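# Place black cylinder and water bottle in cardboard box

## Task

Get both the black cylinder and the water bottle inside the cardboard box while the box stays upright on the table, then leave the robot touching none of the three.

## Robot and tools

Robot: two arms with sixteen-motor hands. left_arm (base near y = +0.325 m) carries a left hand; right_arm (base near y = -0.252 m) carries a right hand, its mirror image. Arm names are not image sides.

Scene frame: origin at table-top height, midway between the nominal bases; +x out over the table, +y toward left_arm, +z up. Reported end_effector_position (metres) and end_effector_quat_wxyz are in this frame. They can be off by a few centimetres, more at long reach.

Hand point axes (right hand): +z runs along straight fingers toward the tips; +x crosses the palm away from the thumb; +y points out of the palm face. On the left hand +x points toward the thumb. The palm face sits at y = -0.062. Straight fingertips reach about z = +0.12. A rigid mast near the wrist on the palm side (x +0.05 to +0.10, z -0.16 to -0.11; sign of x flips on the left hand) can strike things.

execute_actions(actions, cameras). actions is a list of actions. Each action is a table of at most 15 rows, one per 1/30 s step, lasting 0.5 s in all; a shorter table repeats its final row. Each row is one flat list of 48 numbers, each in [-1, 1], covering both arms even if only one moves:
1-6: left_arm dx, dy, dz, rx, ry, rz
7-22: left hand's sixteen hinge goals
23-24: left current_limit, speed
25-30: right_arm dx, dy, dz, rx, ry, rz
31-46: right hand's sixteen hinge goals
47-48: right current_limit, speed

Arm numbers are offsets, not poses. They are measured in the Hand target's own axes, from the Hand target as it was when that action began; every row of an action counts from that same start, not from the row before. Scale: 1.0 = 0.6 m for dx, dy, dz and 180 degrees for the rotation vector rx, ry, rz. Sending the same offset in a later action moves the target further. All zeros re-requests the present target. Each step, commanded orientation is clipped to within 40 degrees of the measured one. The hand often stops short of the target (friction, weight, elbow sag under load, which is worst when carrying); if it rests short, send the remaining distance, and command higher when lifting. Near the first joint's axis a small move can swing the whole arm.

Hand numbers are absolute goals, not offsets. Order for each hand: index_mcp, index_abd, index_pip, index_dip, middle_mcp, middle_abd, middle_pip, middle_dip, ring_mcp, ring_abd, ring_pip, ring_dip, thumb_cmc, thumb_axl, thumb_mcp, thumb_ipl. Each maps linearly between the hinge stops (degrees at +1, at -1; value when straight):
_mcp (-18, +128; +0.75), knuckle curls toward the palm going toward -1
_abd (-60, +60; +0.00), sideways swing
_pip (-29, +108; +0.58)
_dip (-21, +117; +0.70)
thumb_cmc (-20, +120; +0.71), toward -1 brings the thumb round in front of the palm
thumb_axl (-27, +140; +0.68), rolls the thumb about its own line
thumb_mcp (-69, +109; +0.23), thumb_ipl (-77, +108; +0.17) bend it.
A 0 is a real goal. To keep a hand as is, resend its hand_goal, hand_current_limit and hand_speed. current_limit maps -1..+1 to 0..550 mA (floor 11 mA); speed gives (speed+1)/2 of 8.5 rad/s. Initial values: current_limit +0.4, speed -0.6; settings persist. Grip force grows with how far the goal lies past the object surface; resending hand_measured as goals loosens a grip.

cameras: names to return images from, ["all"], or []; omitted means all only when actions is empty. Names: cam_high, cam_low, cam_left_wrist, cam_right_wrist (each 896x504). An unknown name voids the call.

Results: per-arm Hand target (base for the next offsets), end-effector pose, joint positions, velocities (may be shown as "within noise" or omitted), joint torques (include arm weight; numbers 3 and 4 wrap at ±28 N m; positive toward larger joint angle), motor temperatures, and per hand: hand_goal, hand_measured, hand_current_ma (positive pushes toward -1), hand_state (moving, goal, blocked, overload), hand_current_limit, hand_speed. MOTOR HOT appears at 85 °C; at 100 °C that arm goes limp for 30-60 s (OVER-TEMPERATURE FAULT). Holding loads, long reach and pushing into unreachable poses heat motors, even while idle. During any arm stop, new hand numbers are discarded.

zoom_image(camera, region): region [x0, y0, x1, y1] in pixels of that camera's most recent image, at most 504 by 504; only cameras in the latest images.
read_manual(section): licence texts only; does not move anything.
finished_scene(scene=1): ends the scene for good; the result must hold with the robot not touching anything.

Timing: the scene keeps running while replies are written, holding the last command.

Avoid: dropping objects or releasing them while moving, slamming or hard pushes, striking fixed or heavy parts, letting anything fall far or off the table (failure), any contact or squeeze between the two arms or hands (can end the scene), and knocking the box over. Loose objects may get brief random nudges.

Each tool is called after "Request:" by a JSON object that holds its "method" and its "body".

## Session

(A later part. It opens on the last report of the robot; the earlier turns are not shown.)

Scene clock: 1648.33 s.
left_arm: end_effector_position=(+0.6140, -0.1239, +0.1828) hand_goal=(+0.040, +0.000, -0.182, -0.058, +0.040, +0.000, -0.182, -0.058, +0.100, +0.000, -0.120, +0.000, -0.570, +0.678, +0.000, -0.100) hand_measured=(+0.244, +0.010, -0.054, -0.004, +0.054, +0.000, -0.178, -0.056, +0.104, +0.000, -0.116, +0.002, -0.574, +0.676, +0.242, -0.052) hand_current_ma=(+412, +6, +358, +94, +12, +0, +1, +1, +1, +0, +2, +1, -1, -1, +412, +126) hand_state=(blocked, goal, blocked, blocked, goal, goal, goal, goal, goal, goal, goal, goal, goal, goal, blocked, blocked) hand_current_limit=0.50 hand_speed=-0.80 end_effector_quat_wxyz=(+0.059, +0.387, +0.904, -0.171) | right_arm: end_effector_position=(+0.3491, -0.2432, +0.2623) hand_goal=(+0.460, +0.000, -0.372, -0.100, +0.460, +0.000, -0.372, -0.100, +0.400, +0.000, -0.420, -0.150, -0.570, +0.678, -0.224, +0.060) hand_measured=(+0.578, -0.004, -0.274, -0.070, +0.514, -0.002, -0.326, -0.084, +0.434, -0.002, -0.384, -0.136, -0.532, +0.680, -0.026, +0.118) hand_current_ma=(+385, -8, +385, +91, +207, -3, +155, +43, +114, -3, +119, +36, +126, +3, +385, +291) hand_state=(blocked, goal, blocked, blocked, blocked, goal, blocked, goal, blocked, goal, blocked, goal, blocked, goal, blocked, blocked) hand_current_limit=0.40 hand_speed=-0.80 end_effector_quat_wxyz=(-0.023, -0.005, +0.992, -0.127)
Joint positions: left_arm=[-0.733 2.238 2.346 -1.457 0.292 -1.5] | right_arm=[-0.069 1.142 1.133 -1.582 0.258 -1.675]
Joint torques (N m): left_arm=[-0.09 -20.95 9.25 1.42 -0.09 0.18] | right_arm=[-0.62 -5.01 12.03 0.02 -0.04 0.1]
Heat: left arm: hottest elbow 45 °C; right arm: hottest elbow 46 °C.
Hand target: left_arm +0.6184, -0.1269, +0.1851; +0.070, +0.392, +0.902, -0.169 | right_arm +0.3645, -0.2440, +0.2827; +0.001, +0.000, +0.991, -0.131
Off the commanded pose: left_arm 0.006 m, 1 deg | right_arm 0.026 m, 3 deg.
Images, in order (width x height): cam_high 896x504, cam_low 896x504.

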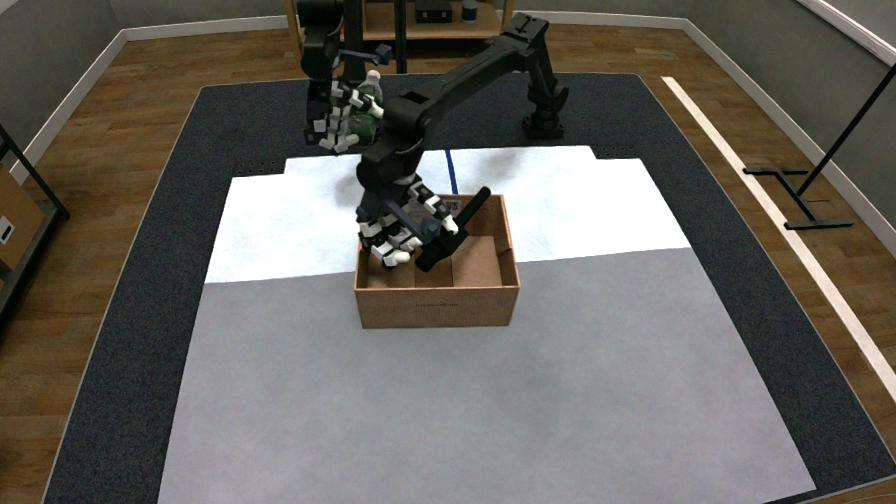

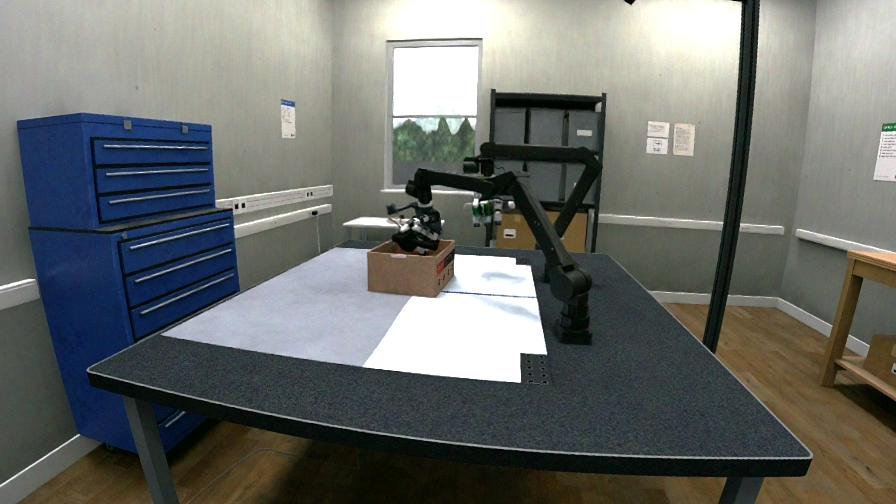

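Request:
{"method": "execute_actions", "body": {"actions": [[[0.013,0.0125,0.0467,0,0,0,0.04,0,-0.182,-0.058,0.04,0,-0.182,-0.058,0.1,0,-0.12,0.0,-0.571,0.678,0,-0.1,0.5,-0.8,0,0,0,0,0,0,0.46,0,-0.372,-0.1,0.46,0,-0.372,-0.1,0.4,0,-0.42,-0.15,-0.571,0.678,-0.225,0.059,0.4,-0.8]]], "cameras": ["cam_high","cam_low"]}}

Request:
{"method": "zoom_image", "body": {"camera": "cam_high", "region": [330, 100, 600, 340]}}

Request:
{"method": "zoom_image", "body": {"camera": "cam_low", "region": [330, 200, 480, 310]}}

Scene clock: 1669.40 s.
left_arm: end_effector_position=(+0.6147, -0.1227, +0.1484) hand_goal=(+0.040, +0.000, -0.182, -0.058, +0.040, +0.000, -0.182, -0.058, +0.100, +0.000, -0.120, +0.000, -0.570, +0.678, +0.000, -0.100) hand_measured=(+0.244, +0.010, -0.054, -0.004, +0.054, +0.000, -0.178, -0.056, +0.104, +0.000, -0.116, +0.002, -0.574, +0.676, +0.242, -0.052) hand_current_ma=(+412, +6, +358, +94, +12, +0, +1, +1, +1, +0, +2, +1, -1, -1, +413, +126) hand_state=(blocked, goal, blocked, blocked, goal, goal, goal, goal, goal, goal, goal, goal, goal, goal, blocked, blocked) hand_current_limit=0.50 hand_speed=-0.80 end_effector_quat_wxyz=(+0.057, +0.386, +0.905, -0.170) | right_arm: end_effector_position=(+0.3491, -0.2432, +0.2623) hand_goal=(+0.460, +0.000, -0.372, -0.100, +0.460, +0.000, -0.372, -0.100, +0.400, +0.000, -0.420, -0.150, -0.570, +0.678, -0.224, +0.060) hand_measured=(+0.578, -0.004, -0.274, -0.070, +0.514, -0.002, -0.326, -0.084, +0.434, -0.002, -0.384, -0.136, -0.532, +0.680, -0.026, +0.118) hand_current_ma=(+385, -8, +385, +91, +207, -3, +155, +43, +114, -3, +119, +36, +126, +3, +385, +291) hand_state=(blocked, goal, blocked, blocked, blocked, goal, blocked, goal, blocked, goal, blocked, goal, blocked, goal, blocked, blocked) hand_current_limit=0.40 hand_speed=-0.80 end_effector_quat_wxyz=(-0.023, -0.005, +0.992, -0.127)
Joint positions: left_arm=[-0.732 2.235 2.251 -1.371 0.29 -1.5] | right_arm=[-0.069 1.142 1.133 -1.582 0.258 -1.675]
Joint torques (N m): left_arm=[0.15 -21.25 8.96 1.26 -0.11 0.22] | right_arm=[-0.67 -5.01 12.04 0.03 -0.05 0.09]
Heat: left arm: hottest elbow 44 °C; right arm: hottest elbow 46 °C.
Hand target: left_arm +0.6183, -0.1269, +0.1551; +0.070, +0.392, +0.902, -0.169 | right_arm +0.3645, -0.2440, +0.2827; +0.001, +0.000, +0.991, -0.131
Off the commanded pose: left_arm 0.009 m, 2 deg | right_arm 0.026 m, 3 deg.
Images, in order (width x height): cam_high 896x504, cam_low 896x504.

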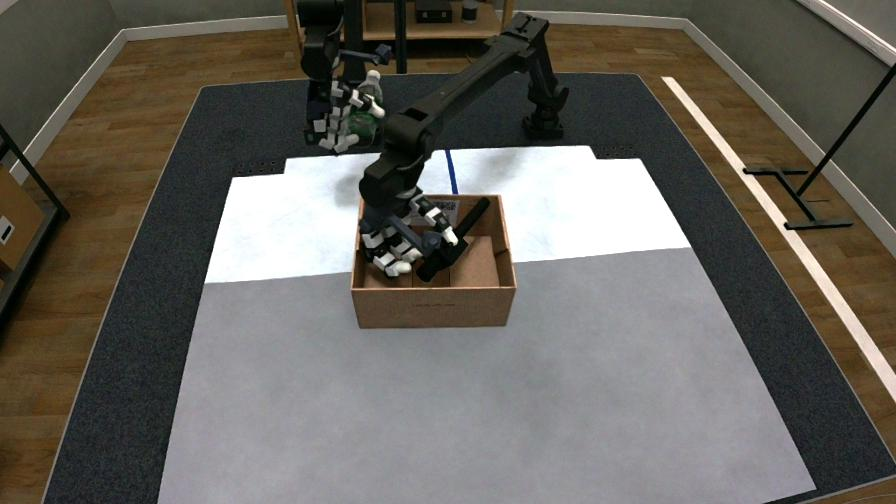

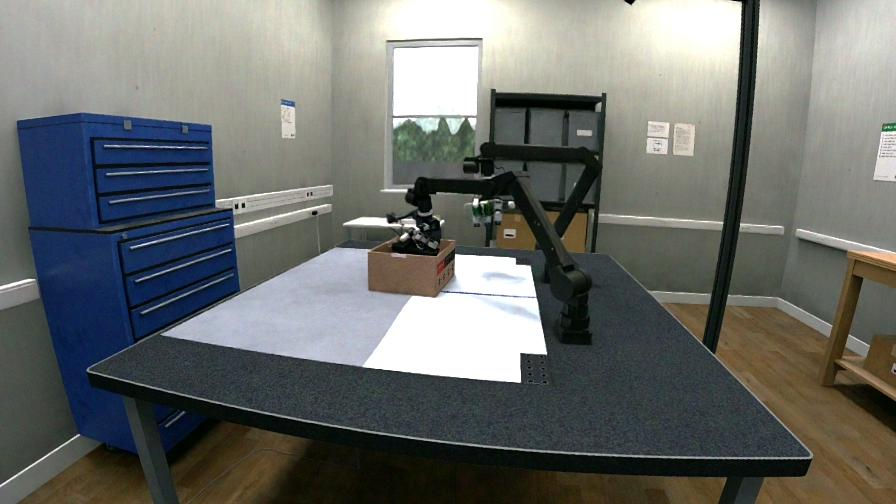

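Scaled by 1.867 from the camera's 896x504 image, which has a finer 1280x720 frame.

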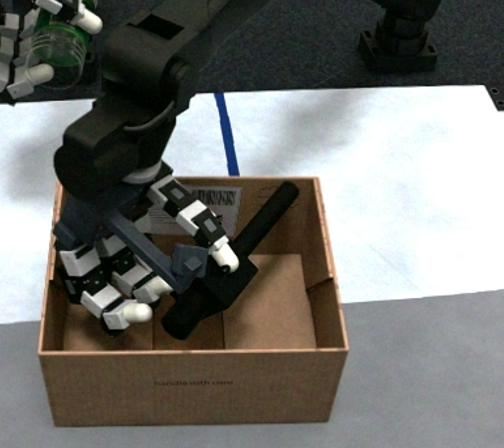

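Scaled by 3.360 from the camera's 896x504 image, which has a finer 1280x720 frame.

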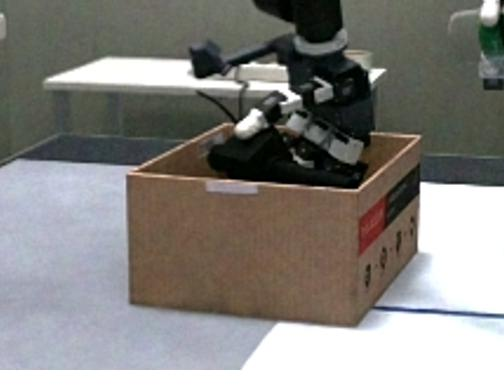

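Request:
{"method": "execute_actions", "body": {"actions": [[[0.0205,0.019,-0.0108,0,0,0,0.04,0,-0.182,-0.058,0.04,0,-0.182,-0.058,0.1,0,-0.12,0.0,-0.571,0.678,0,-0.1,0.5,-0.8,0,0,0,0,0,0,0.46,0,-0.372,-0.1,0.46,0,-0.372,-0.1,0.4,0,-0.42,-0.15,-0.571,0.678,-0.225,0.059,0.4,-0.8]],[[0.0216,0.0208,0.0778,0,0,0,0.04,0,-0.182,-0.058,0.04,0,-0.182,-0.058,0.1,0,-0.12,0.0,-0.571,0.678,0,-0.1,0.5,-0.8,0,0,0,0,0,0,0.46,0,-0.372,-0.1,0.46,0,-0.372,-0.1,0.4,0,-0.42,-0.15,-0.571,0.678,-0.225,0.059,0.4,-0.8]]], "cameras": ["cam_high","cam_low","cam_left_wrist"]}}

Request:
{"method": "zoom_image", "body": {"camera": "cam_high", "region": [330, 100, 600, 340]}}

Request:
{"method": "zoom_image", "body": {"camera": "cam_low", "region": [330, 200, 480, 310]}}

Scene clock: 1681.43 s.
left_arm: end_effector_position=(+0.6125, -0.1074, +0.0935) hand_goal=(+0.040, +0.000, -0.182, -0.058, +0.040, +0.000, -0.182, -0.058, +0.100, +0.000, -0.120, +0.000, -0.570, +0.678, +0.000, -0.100) hand_measured=(+0.244, +0.010, -0.054, -0.004, +0.054, +0.000, -0.180, -0.056, +0.104, +0.000, -0.116, +0.002, -0.584, +0.676, +0.242, -0.052) hand_current_ma=(+412, +6, +358, +94, +11, +0, +1, +0, +2, +0, +2, +1, -10, -1, +413, +126) hand_state=(blocked, goal, blocked, blocked, goal, goal, goal, goal, goal, goal, goal, goal, goal, goal, blocked, blocked) hand_current_limit=0.50 hand_speed=-0.80 end_effector_quat_wxyz=(+0.054, +0.387, +0.905, -0.167) | right_arm: end_effector_position=(+0.3491, -0.2432, +0.2623) hand_goal=(+0.460, +0.000, -0.372, -0.100, +0.460, +0.000, -0.372, -0.100, +0.400, +0.000, -0.420, -0.150, -0.570, +0.678, -0.224, +0.060) hand_measured=(+0.578, -0.004, -0.274, -0.070, +0.514, -0.002, -0.326, -0.084, +0.434, -0.002, -0.384, -0.136, -0.532, +0.680, -0.026, +0.118) hand_current_ma=(+385, -8, +385, +91, +207, -3, +155, +43, +114, -3, +119, +36, +126, +3, +385, +291) hand_state=(blocked, goal, blocked, blocked, blocked, goal, blocked, goal, blocked, goal, blocked, goal, blocked, goal, blocked, blocked) hand_current_limit=0.40 hand_speed=-0.80 end_effector_quat_wxyz=(-0.023, -0.005, +0.992, -0.127)
Joint positions: left_arm=[-0.718 2.214 2.07 -1.224 0.29 -1.481] | right_arm=[-0.069 1.142 1.133 -1.582 0.258 -1.675]
Joint torques (N m): left_arm=[0.73 -21.95 8.7 1.24 0.04 0.22] | right_arm=[-0.56 -5.07 12.04 -0.01 -0.04 0.09]
Heat: left arm: hottest elbow 44 °C; right arm: hottest elbow 46 °C.
Hand target: left_arm +0.6183, -0.1089, +0.1051; +0.070, +0.392, +0.902, -0.169 | right_arm +0.3645, -0.2440, +0.2827; +0.001, +0.000, +0.991, -0.131
Off the commanded pose: left_arm 0.013 m, 2 deg | right_arm 0.026 m, 3 deg.
Images, in order (width x height): cam_high 896x504, cam_low 896x504, cam_left_wrist 896x504.

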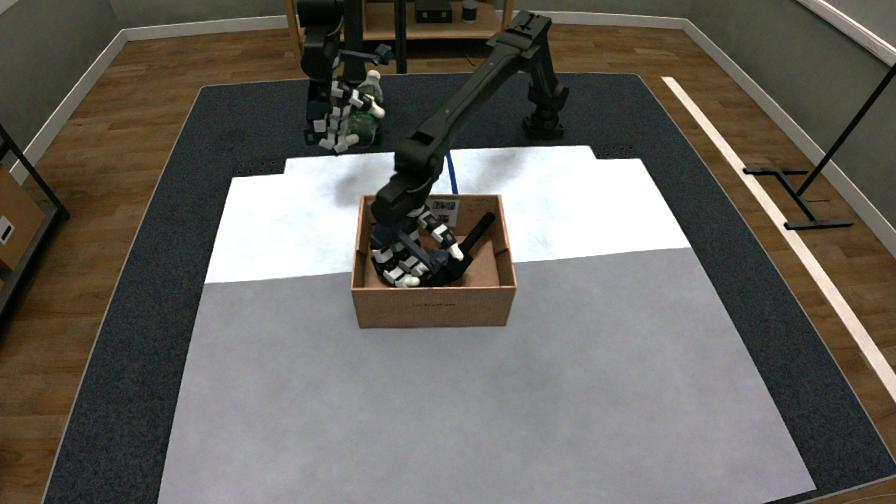

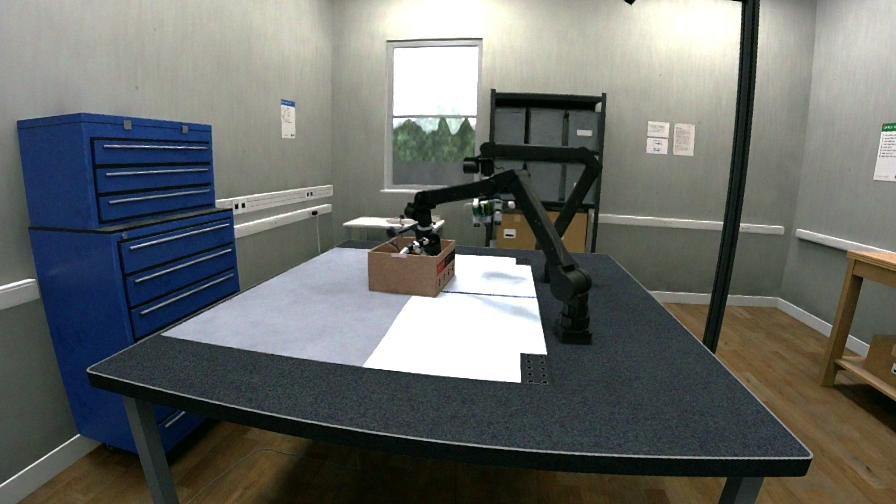

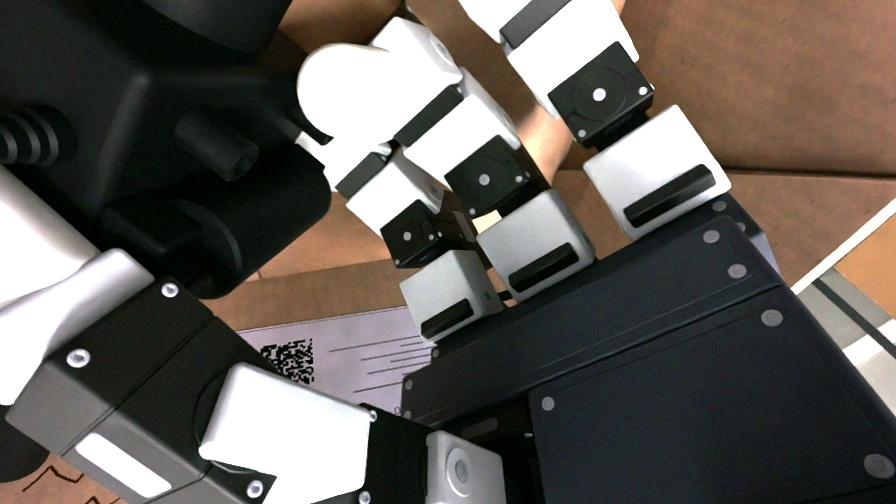

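Scaled by 1.867 from the camera's 896x504 image, which has a finer 1280x720 frame.

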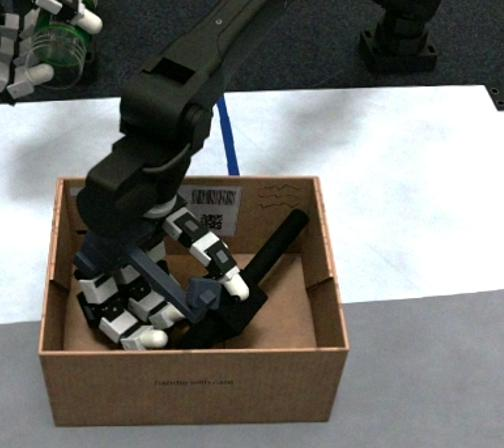

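Scaled by 3.360 from the camera's 896x504 image, which has a finer 1280x720 frame.

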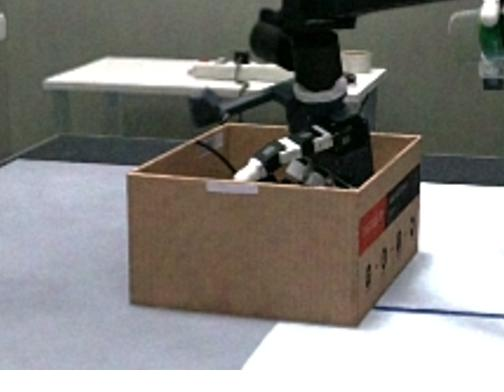

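Request:
{"method": "execute_actions", "body": {"actions": [[[0.013,0.0125,0.0467,0,0,0,0.04,0,-0.182,-0.058,0.04,0,-0.182,-0.058,0.1,0,-0.12,0.0,-0.571,0.678,0,-0.1,0.5,-0.8,0,0,0,0,0,0,0.46,0,-0.372,-0.1,0.46,0,-0.372,-0.1,0.4,0,-0.42,-0.15,-0.571,0.678,-0.225,0.059,0.4,-0.8]]], "cameras": ["cam_high","cam_low","cam_left_wrist"]}}

Request:
{"method": "zoom_image", "body": {"camera": "cam_high", "region": [330, 170, 540, 340]}}

Request:
{"method": "zoom_image", "body": {"camera": "cam_low", "region": [330, 200, 480, 310]}}

Scene clock: 1690.07 s.
left_arm: end_effector_position=(+0.6141, -0.1097, +0.0913) hand_goal=(+0.040, +0.000, -0.182, -0.058, +0.040, +0.000, -0.182, -0.058, +0.100, +0.000, -0.120, +0.000, -0.570, +0.678, +0.000, -0.100) hand_measured=(+0.244, +0.032, -0.054, -0.004, +0.052, +0.000, -0.180, -0.056, +0.104, +0.000, -0.116, +0.002, -0.582, +0.676, +0.242, -0.052) hand_current_ma=(+413, +34, +357, +94, +11, +0, +1, +0, +2, +0, +2, +1, -10, -1, +412, +126) hand_state=(blocked, blocked, blocked, blocked, goal, goal, goal, goal, goal, goal, goal, goal, goal, goal, blocked, blocked) hand_current_limit=0.50 hand_speed=-0.80 end_effector_quat_wxyz=(+0.069, +0.390, +0.903, -0.168) | right_arm: end_effector_position=(+0.3491, -0.2432, +0.2623) hand_goal=(+0.460, +0.000, -0.372, -0.100, +0.460, +0.000, -0.372, -0.100, +0.400, +0.000, -0.420, -0.150, -0.570, +0.678, -0.224, +0.060) hand_measured=(+0.578, -0.004, -0.274, -0.070, +0.514, -0.002, -0.326, -0.084, +0.434, -0.002, -0.384, -0.136, -0.532, +0.680, -0.026, +0.118) hand_current_ma=(+385, -8, +385, +91, +207, -3, +155, +43, +114, -3, +119, +36, +126, +3, +385, +291) hand_state=(blocked, goal, blocked, blocked, blocked, goal, blocked, goal, blocked, goal, blocked, goal, blocked, goal, blocked, blocked) hand_current_limit=0.40 hand_speed=-0.80 end_effector_quat_wxyz=(-0.023, -0.005, +0.992, -0.127)
Joint positions: left_arm=[-0.721 2.198 2.034 -1.172 0.283 -1.481] | right_arm=[-0.069 1.142 1.133 -1.582 0.258 -1.675]
Joint torques (N m): left_arm=[0.91 -19.02 7.31 1.91 0.15 0.18] | right_arm=[-0.73 -4.95 12.03 0.03 -0.05 0.1]
Heat: left arm: hottest shoulder 43 °C; right arm: hottest elbow 46 °C.
Hand target: left_arm +0.6183, -0.1089, +0.0750; +0.070, +0.392, +0.902, -0.169 | right_arm +0.3645, -0.2440, +0.2827; +0.001, +0.000, +0.991, -0.131
Off the commanded pose: left_arm 0.017 m, 0 deg | right_arm 0.026 m, 3 deg.
Images, in order (width x height): cam_high 896x504, cam_low 896x504, cam_left_wrist 896x504.

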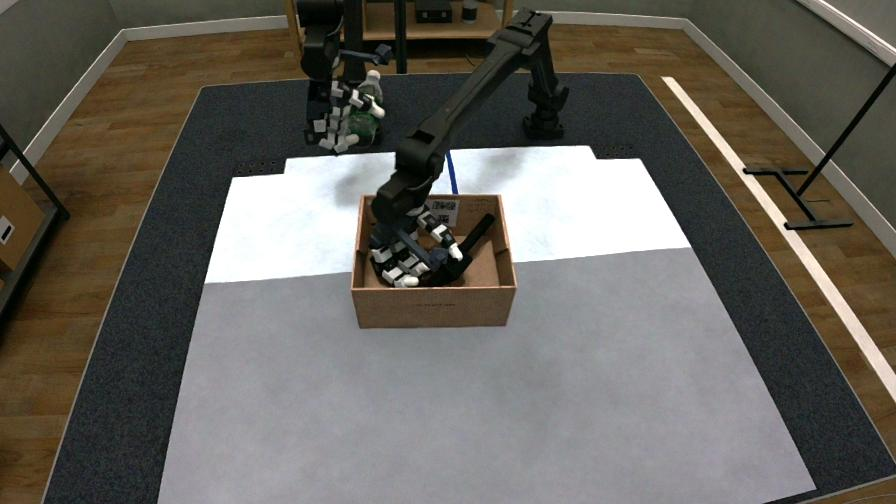

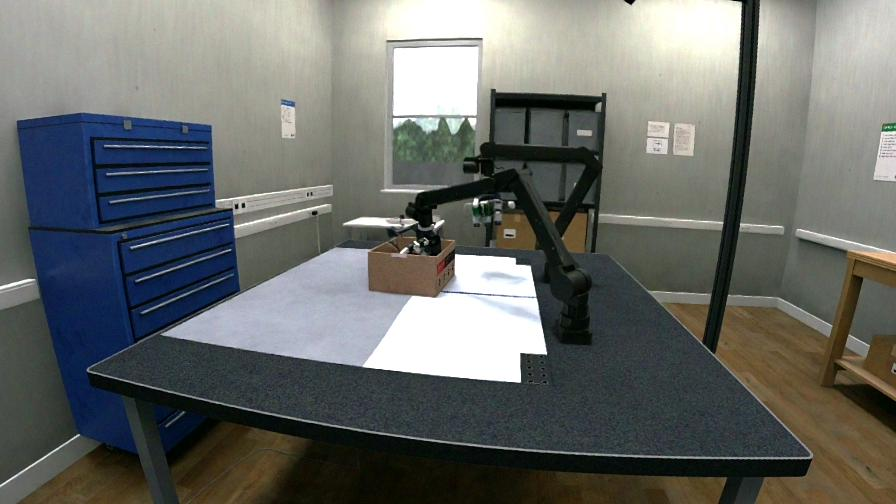

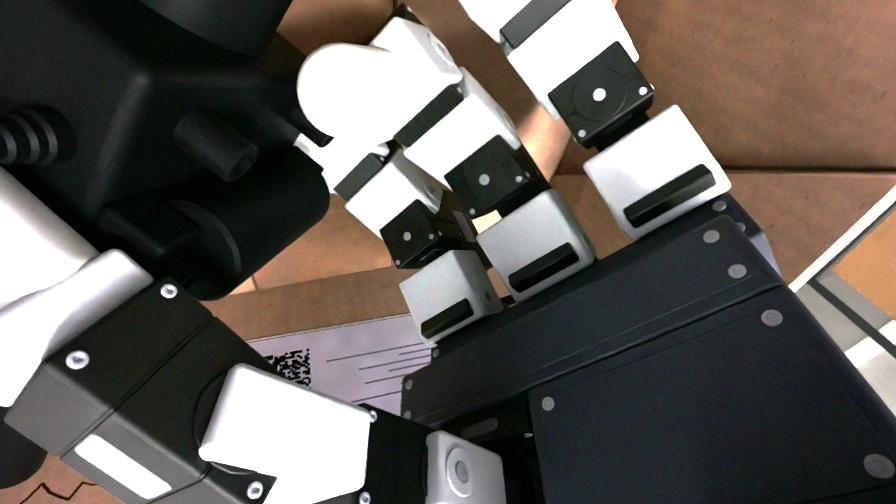

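Scaled by 2.400 from the camera's 896x504 image, which has a finer 1280x720 frame.

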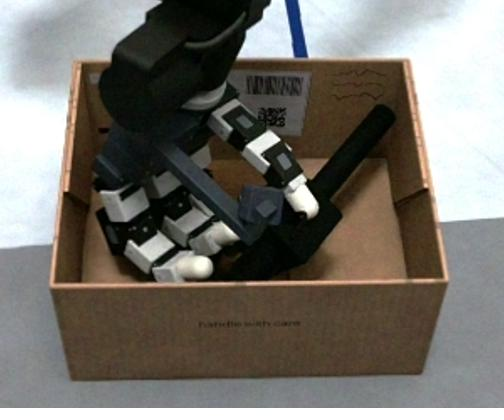

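Scaled by 3.360 from the camera's 896x504 image, which has a finer 1280x720 frame.

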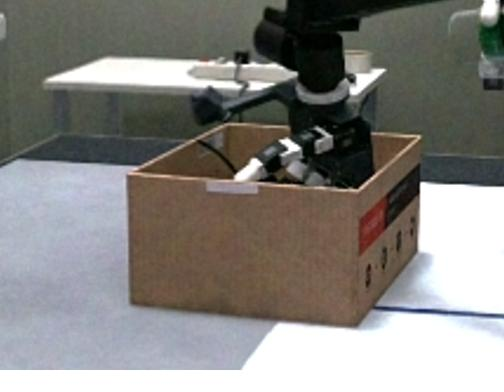

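Request:
{"method": "execute_actions", "body": {"actions": [[[-0.0035,-0.0035,-0.0125,0,0,0,0.2,0,-0.08,-0.02,0.05,0,-0.18,-0.058,0.1,0,-0.12,0.0,-0.571,0.678,0.26,-0.04,0.4,-0.9,0,0,0,0,0,0,0.46,0,-0.372,-0.1,0.46,0,-0.372,-0.1,0.4,0,-0.42,-0.15,-0.571,0.678,-0.225,0.059,0.4,-0.8]],[[0,0,0,0,0,0,0.2,0,-0.08,-0.02,0.05,0,-0.18,-0.058,0.1,0,-0.12,0.0,-0.571,0.678,0.36,0.0,0.4,-0.9,0,0,0,0,0,0,0.46,0,-0.372,-0.1,0.46,0,-0.372,-0.1,0.4,0,-0.42,-0.15,-0.571,0.678,-0.225,0.059,0.4,-0.8]]], "cameras": ["cam_high","cam_left_wrist"]}}

Request:
{"method": "zoom_image", "body": {"camera": "cam_high", "region": [330, 170, 540, 340]}}

Scene clock: 1710.47 s.
left_arm: end_effector_position=(+0.6132, -0.1101, +0.0905) hand_goal=(+0.200, +0.000, -0.080, -0.020, +0.050, +0.000, -0.180, -0.058, +0.100, +0.000, -0.120, +0.000, -0.570, +0.678, +0.360, +0.000) hand_measured=(+0.212, +0.004, -0.072, -0.018, +0.054, +0.000, -0.180, -0.056, +0.104, +0.000, -0.116, +0.002, -0.564, +0.676, +0.350, -0.004) hand_current_ma=(+10, +2, +4, +1, +2, +0, +0, +0, +2, +0, +2, +1, +2, +0, -10, -2) hand_state=(goal, goal, goal, goal, goal, goal, goal, goal, goal, goal, goal, goal, goal, goal, goal, goal) hand_current_limit=0.40 hand_speed=-0.90 end_effector_quat_wxyz=(+0.068, +0.390, +0.903, -0.170) | right_arm: end_effector_position=(+0.3491, -0.2432, +0.2623) hand_goal=(+0.460, +0.000, -0.372, -0.100, +0.460, +0.000, -0.372, -0.100, +0.400, +0.000, -0.420, -0.150, -0.570, +0.678, -0.224, +0.060) hand_measured=(+0.578, -0.004, -0.274, -0.070, +0.514, -0.002, -0.326, -0.084, +0.434, -0.002, -0.384, -0.136, -0.532, +0.680, -0.026, +0.118) hand_current_ma=(+385, -8, +385, +91, +207, -3, +155, +43, +114, -3, +119, +36, +126, +3, +385, +291) hand_state=(blocked, goal, blocked, blocked, blocked, goal, blocked, goal, blocked, goal, blocked, goal, blocked, goal, blocked, blocked) hand_current_limit=0.40 hand_speed=-0.80 end_effector_quat_wxyz=(-0.023, -0.005, +0.992, -0.127)
Joint positions: left_arm=[-0.721 2.198 2.032 -1.172 0.287 -1.481] | right_arm=[-0.069 1.142 1.133 -1.582 0.258 -1.675]
Joint torques (N m): left_arm=[1.32 -19.96 8.35 1.37 0.16 0.18] | right_arm=[-0.67 -5.01 12 0.02 -0.04 0.08]
Heat: left arm: hottest shoulder 45 °C; right arm: hottest elbow 46 °C.
Hand target: left_arm +0.6182, -0.1090, +0.0831; +0.070, +0.392, +0.902, -0.169 | right_arm +0.3645, -0.2440, +0.2827; +0.001, +0.000, +0.991, -0.131
Off the commanded pose: left_arm 0.009 m, 0 deg | right_arm 0.026 m, 3 deg.
Images, in order (width x height): cam_high 896x504, cam_left_wrist 896x504.

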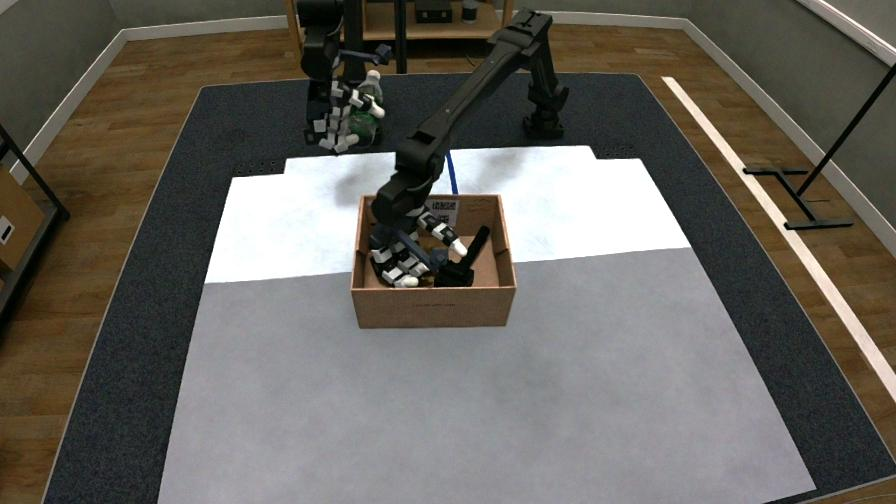

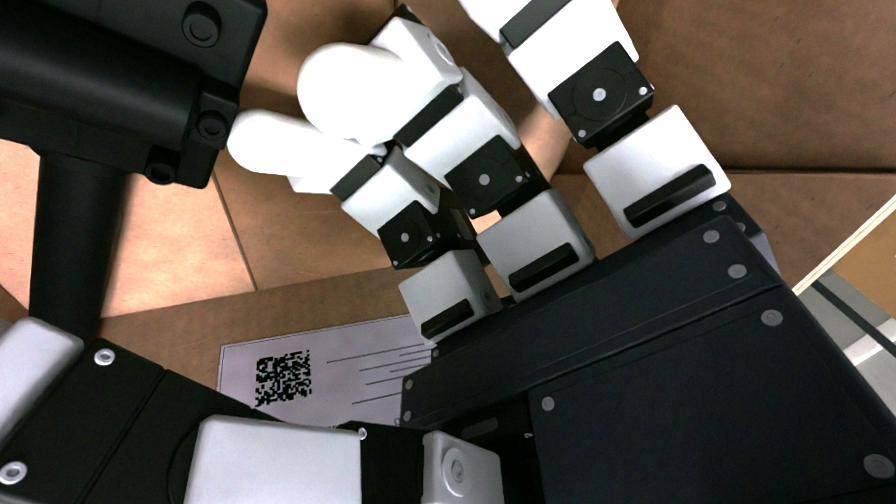

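Scaled by 2.400 from the camera's 896x504 image, which has a finer 1280x720 frame.

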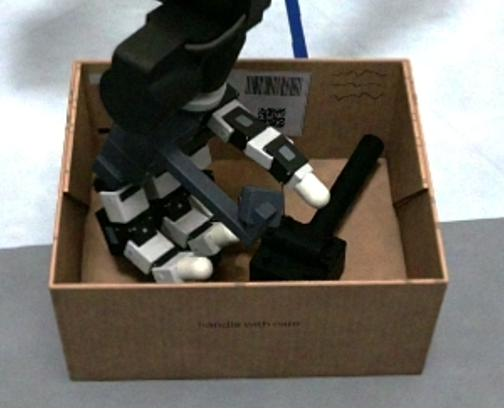

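Request:
{"method": "execute_actions", "body": {"actions": [[[-0.0216,-0.0208,-0.0778,0,0,0,0.2,0,-0.08,-0.02,0.05,0,-0.18,-0.058,0.1,0,-0.12,0.0,-0.571,0.678,0.4,0.0,0.4,-0.8,0,0,0,0,0,0,0.46,0,-0.372,-0.1,0.46,0,-0.372,-0.1,0.4,0,-0.42,-0.15,-0.571,0.678,-0.225,0.059,0.4,-0.8]],[[-0.0311,-0.03,-0.112,0,0,0,0.2,0,-0.08,-0.02,0.05,0,-0.18,-0.058,0.1,0,-0.12,0.0,-0.571,0.678,0.4,0.0,0.4,-0.8,0,0,0,0,0,0,0.46,0,-0.372,-0.1,0.46,0,-0.372,-0.1,0.4,0,-0.42,-0.15,-0.571,0.678,-0.225,0.059,0.4,-0.8]],[[-0.0389,-0.0375,-0.14,0,0,0,0.2,0,-0.08,-0.02,0.05,0,-0.18,-0.058,0.1,0,-0.12,0.0,-0.571,0.678,0.4,0.0,0.4,-0.8,0,0,0,0,0,0,0.46,0,-0.372,-0.1,0.46,0,-0.372,-0.1,0.4,0,-0.42,-0.15,-0.571,0.678,-0.225,0.059,0.4,-0.8]]], "cameras": ["cam_high","cam_low"]}}

Request:
{"method": "zoom_image", "body": {"camera": "cam_high", "region": [330, 170, 540, 340]}}

Scene clock: 1727.47 s.
left_arm: end_effector_position=(+0.6097, -0.1028, +0.2904) hand_goal=(+0.200, +0.000, -0.080, -0.020, +0.050, +0.000, -0.180, -0.058, +0.100, +0.000, -0.120, +0.000, -0.570, +0.678, +0.400, +0.000) hand_measured=(+0.210, +0.002, -0.072, -0.018, +0.056, +0.000, -0.180, -0.056, +0.104, +0.000, -0.116, +0.002, -0.566, +0.676, +0.392, -0.004) hand_current_ma=(+8, +0, +4, +1, +3, +0, +0, +0, +2, +0, +2, +1, +1, +0, -8, -2) hand_state=(goal, goal, goal, goal, goal, goal, goal, goal, goal, goal, goal, goal, goal, goal, goal, goal) hand_current_limit=0.40 hand_speed=-0.80 end_effector_quat_wxyz=(+0.086, +0.390, +0.901, -0.172) | right_arm: end_effector_position=(+0.3491, -0.2432, +0.2623) hand_goal=(+0.460, +0.000, -0.372, -0.100, +0.460, +0.000, -0.372, -0.100, +0.400, +0.000, -0.420, -0.150, -0.570, +0.678, -0.224, +0.060) hand_measured=(+0.578, -0.004, -0.274, -0.070, +0.514, -0.002, -0.326, -0.084, +0.434, -0.002, -0.384, -0.136, -0.532, +0.680, -0.026, +0.118) hand_current_ma=(+385, -8, +385, +91, +207, -3, +155, +43, +114, -3, +119, +36, +126, +3, +385, +291) hand_state=(blocked, goal, blocked, blocked, blocked, goal, blocked, goal, blocked, goal, blocked, goal, blocked, goal, blocked, blocked) hand_current_limit=0.40 hand_speed=-0.80 end_effector_quat_wxyz=(-0.023, -0.005, +0.992, -0.127)
Joint positions: left_arm=[-0.718 2.214 2.586 -1.673 0.281 -1.481] | right_arm=[-0.069 1.142 1.133 -1.582 0.258 -1.675]
Joint torques (N m): left_arm=[1.44 -18.37 12.94 0.57 -0.04 0.14] | right_arm=[-0.67 -5.07 12.01 0.01 -0.04 0.09]
Heat: left arm: hottest shoulder 45 °C; right arm: hottest elbow 46 °C.
Hand target: left_arm +0.6182, -0.1091, +0.2952; +0.070, +0.392, +0.902, -0.169 | right_arm +0.3645, -0.2440, +0.2827; +0.001, +0.000, +0.991, -0.131
Off the commanded pose: left_arm 0.012 m, 2 deg | right_arm 0.026 m, 3 deg.
joint sent to its limit (left arm) — joint 4 (wrist pitch), lower limit. The joint targets are off in position, not in orientation.
Images, in order (width x height): cam_high 896x504, cam_low 896x504.

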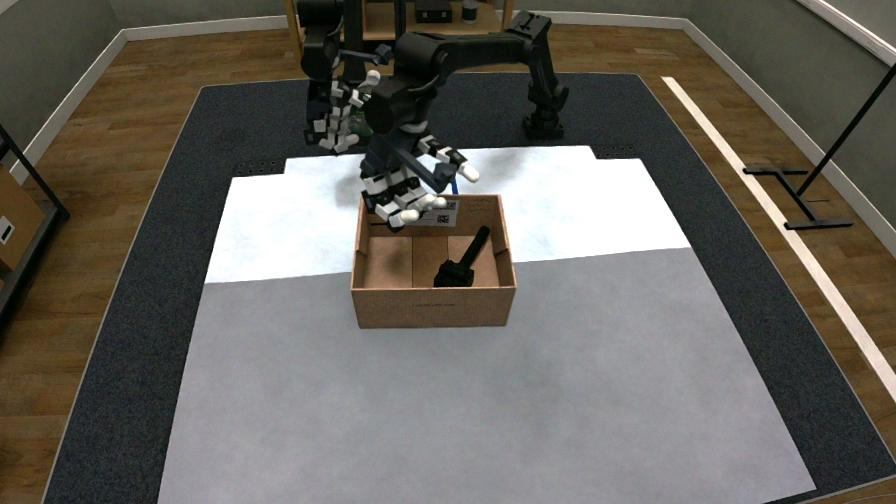

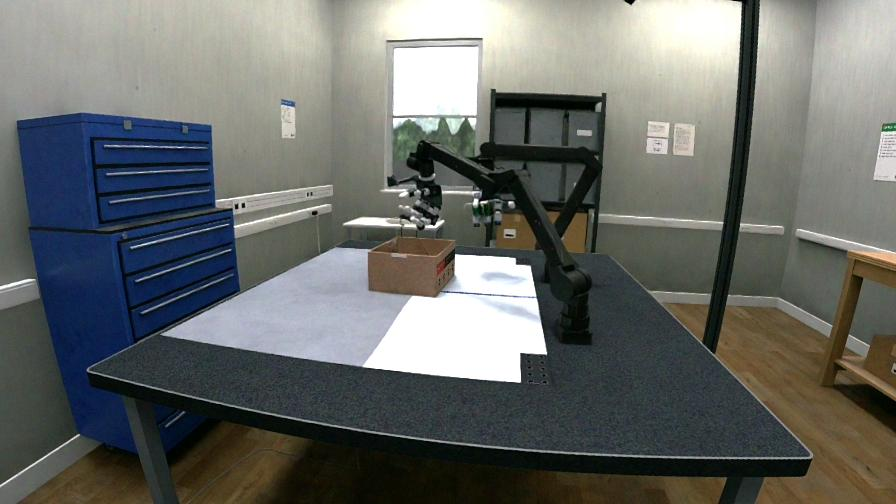

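Scaled by 2.400 from the camera's 896x504 image, which has a finer 1280x720 frame.

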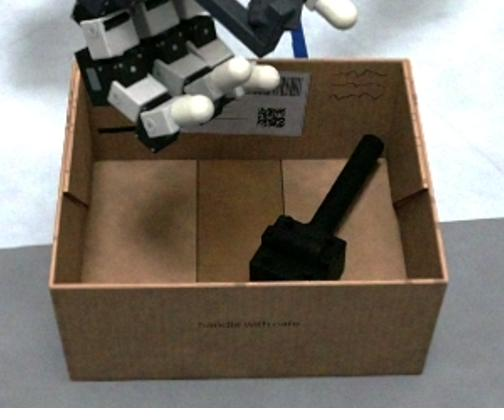

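Request:
{"method": "execute_actions", "body": {"actions": [[[0.165,0.0955,-0.098,0,0,0,0.5,0,0.2,0.2,0.5,0,0.2,0.2,0.5,0,0.2,0.2,-0.571,0.678,0.4,0.0,0.4,-0.8,0,0,0,0,0,0,0.46,0,-0.372,-0.1,0.46,0,-0.372,-0.1,0.4,0,-0.42,-0.15,-0.571,0.678,-0.225,0.059,0.4,-0.8]],[[0.165,0.0955,-0.098,0,0,0,0.5,0,0.2,0.2,0.5,0,0.2,0.2,0.5,0,0.2,0.2,-0.571,0.678,0.4,0.0,0.4,-0.8,0,0,0,0,0,0,0.46,0,-0.372,-0.1,0.46,0,-0.372,-0.1,0.4,0,-0.42,-0.15,-0.571,0.678,-0.225,0.059,0.4,-0.8]],[[0.165,0.0955,-0.098,0,0,0,0.5,0,0.2,0.2,0.5,0,0.2,0.2,0.5,0,0.2,0.2,-0.571,0.678,0.4,0.0,0.4,-0.8,-0.154,0.062,-0.028,0,0,0,0.46,0,-0.372,-0.1,0.46,0,-0.372,-0.1,0.4,0,-0.42,-0.15,-0.571,0.678,-0.225,0.059,0.4,-0.8]],[[0.165,0.0955,-0.098,0,0,0,0.5,0,0.2,0.2,0.5,0,0.2,0.2,0.5,0,0.2,0.2,-0.571,0.678,0.4,0.0,0.4,-0.8,-0.154,0.062,-0.028,0,0,0,0.46,0,-0.372,-0.1,0.46,0,-0.372,-0.1,0.4,0,-0.42,-0.15,-0.571,0.678,-0.225,0.059,0.4,-0.8]],[[0,0,0,0,0,0,0.5,0,0.2,0.2,0.5,0,0.2,0.2,0.5,0,0.2,0.2,-0.571,0.678,0.4,0.0,0.4,-0.8,-0.154,0.062,-0.028,0,0.0072,0.0268,0.46,0,-0.372,-0.1,0.46,0,-0.372,-0.1,0.4,0,-0.42,-0.15,-0.571,0.678,-0.225,0.059,0.4,-0.8]],[[0,0,0,0,0,0,0.5,0,0.2,0.2,0.5,0,0.2,0.2,0.5,0,0.2,0.2,-0.571,0.678,0.4,0.0,0.4,-0.8,0,0,0,0,0,0,0.46,0,-0.372,-0.1,0.46,0,-0.372,-0.1,0.4,0,-0.42,-0.15,-0.571,0.678,-0.225,0.059,0.4,-0.8]]], "cameras": ["all"]}}

Request:
{"method": "zoom_image", "body": {"camera": "cam_high", "region": [300, 90, 570, 330]}}

Request:
{"method": "zoom_image", "body": {"camera": "cam_low", "region": [330, 150, 530, 310]}}

Scene clock: 1779.23 s.
left_arm: end_effector_position=(+0.5194, +0.3922, +0.3536) hand_goal=(+0.500, +0.000, +0.200, +0.200, +0.500, +0.000, +0.200, +0.200, +0.500, +0.000, +0.200, +0.200, -0.570, +0.678, +0.400, +0.000) hand_measured=(+0.500, +0.000, +0.200, +0.198, +0.500, +0.000, +0.200, +0.198, +0.500, +0.000, +0.200, +0.198, -0.568, +0.676, +0.392, -0.004) hand_current_ma=(+0, +0, +0, -1, +0, +0, +0, -1, +0, +0, +0, -1, +0, +0, -7, -2) hand_state=(goal, goal, goal, goal, goal, goal, goal, goal, goal, goal, goal, goal, goal, goal, goal, goal) hand_current_limit=0.40 hand_speed=-0.80 end_effector_quat_wxyz=(+0.124, +0.377, +0.909, -0.127) | right_arm: end_effector_position=(+0.6267, -0.1250, +0.2867) hand_goal=(+0.460, +0.000, -0.372, -0.100, +0.460, +0.000, -0.372, -0.100, +0.400, +0.000, -0.420, -0.150, -0.570, +0.678, -0.224, +0.060) hand_measured=(+0.578, -0.004, -0.274, -0.070, +0.514, -0.002, -0.326, -0.084, +0.434, -0.002, -0.384, -0.138, -0.532, +0.680, -0.026, +0.118) hand_current_ma=(+385, -9, +385, +91, +207, -2, +155, +43, +114, -3, +118, +32, +127, +2, +385, +289) hand_state=(blocked, goal, blocked, blocked, blocked, goal, blocked, goal, blocked, goal, blocked, goal, blocked, goal, blocked, blocked) hand_current_limit=0.40 hand_speed=-0.80 end_effector_quat_wxyz=(+0.024, +0.032, +0.992, -0.117)
Joint positions: left_arm=[0.094 1.434 1.635 -1.676 0.346 -0.679] | right_arm=[0.181 1.84 1.954 -1.681 0.24 -1.354]
Joint torques (N m): left_arm=[0.56 -11.69 8.13 0.51 0.34 0.27] | right_arm=[-0.97 -15.68 11.99 0.25 -0.04 0.11]
Heat: left arm: hottest elbow 44 °C; right arm: hottest elbow 47 °C.
Hand target: left_arm +0.5164, +0.3917, +0.3550; +0.070, +0.392, +0.902, -0.169 | right_arm +0.6417, -0.1231, +0.3027; -0.005, +0.043, +0.990, -0.131
Off the commanded pose: left_arm 0.003 m, 8 deg | right_arm 0.022 m, 4 deg.
joint sent to its limit (left arm) — joint 4 (wrist pitch), lower limit. The joint targets are off in position and orientation.
joint sent to its limit (right arm) — joint 4 (wrist pitch), lower limit. The joint targets are off in position and orientation.

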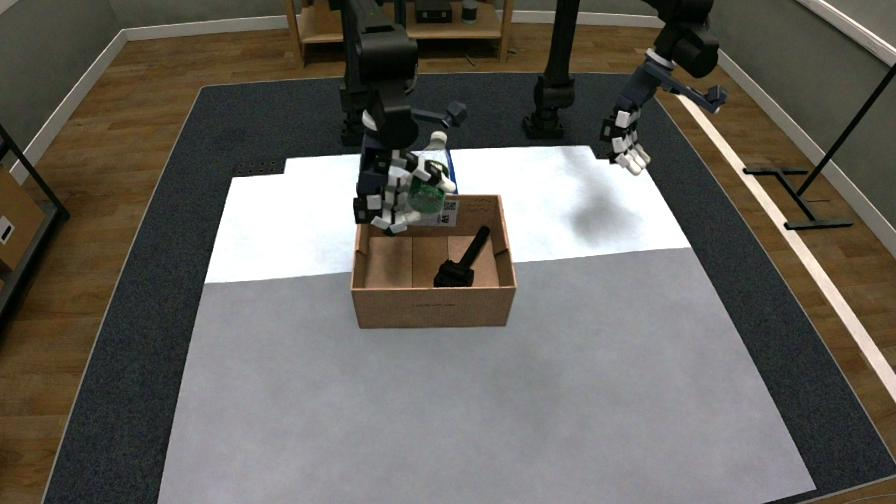

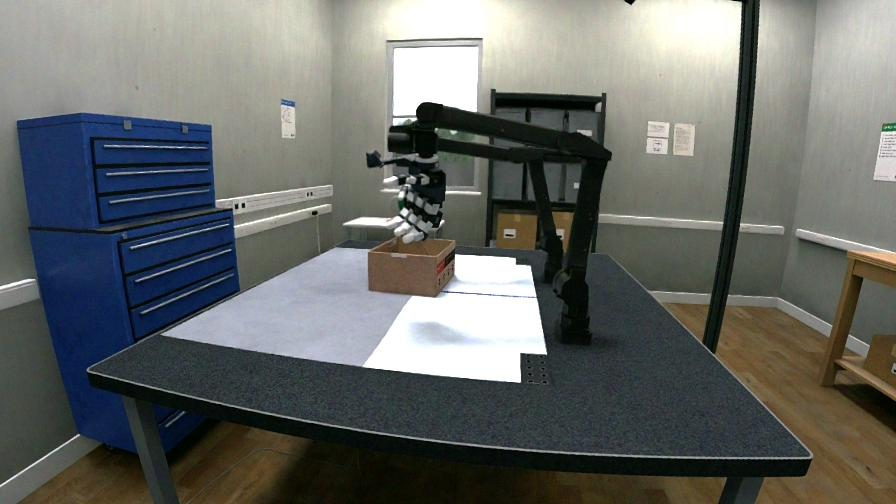

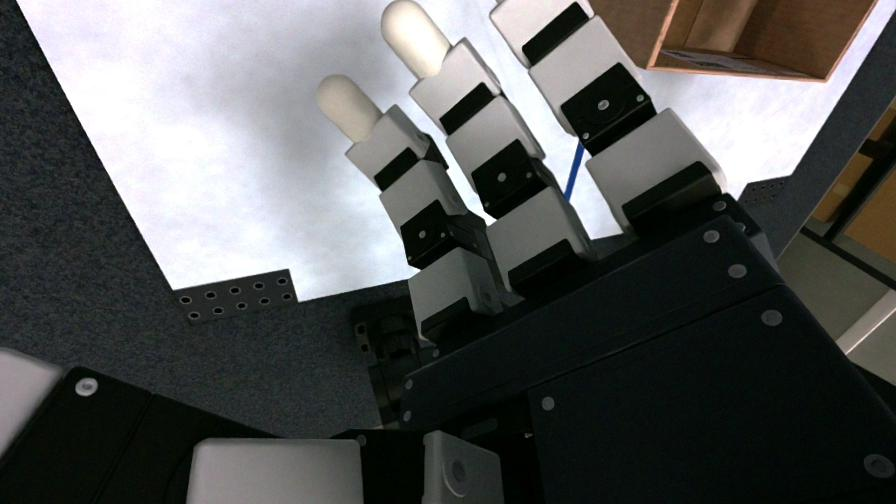

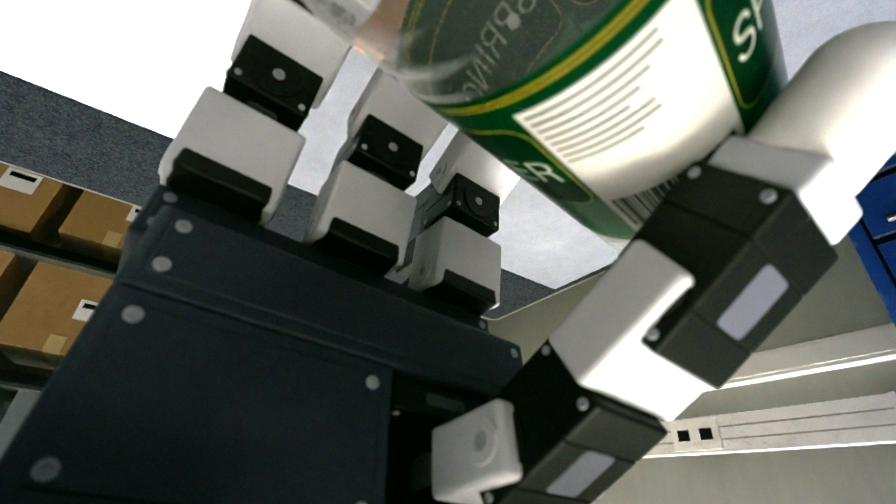

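Scaled by 1.867 from the camera's 896x504 image, which has a finer 1280x720 frame.

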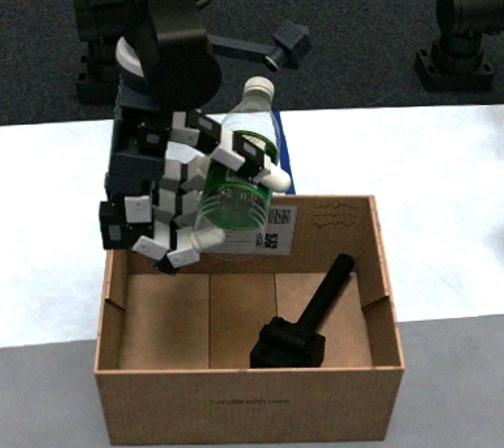

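Scaled by 2.520 from the camera's 896x504 image, which has a finer 1280x720 frame.

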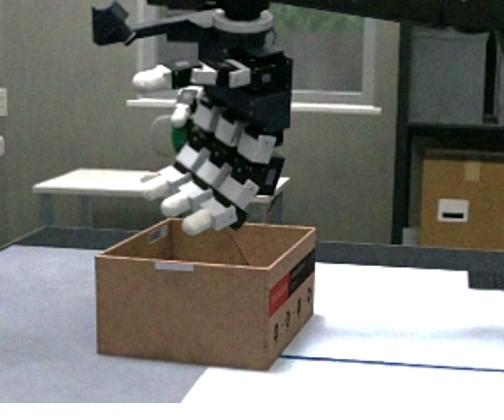

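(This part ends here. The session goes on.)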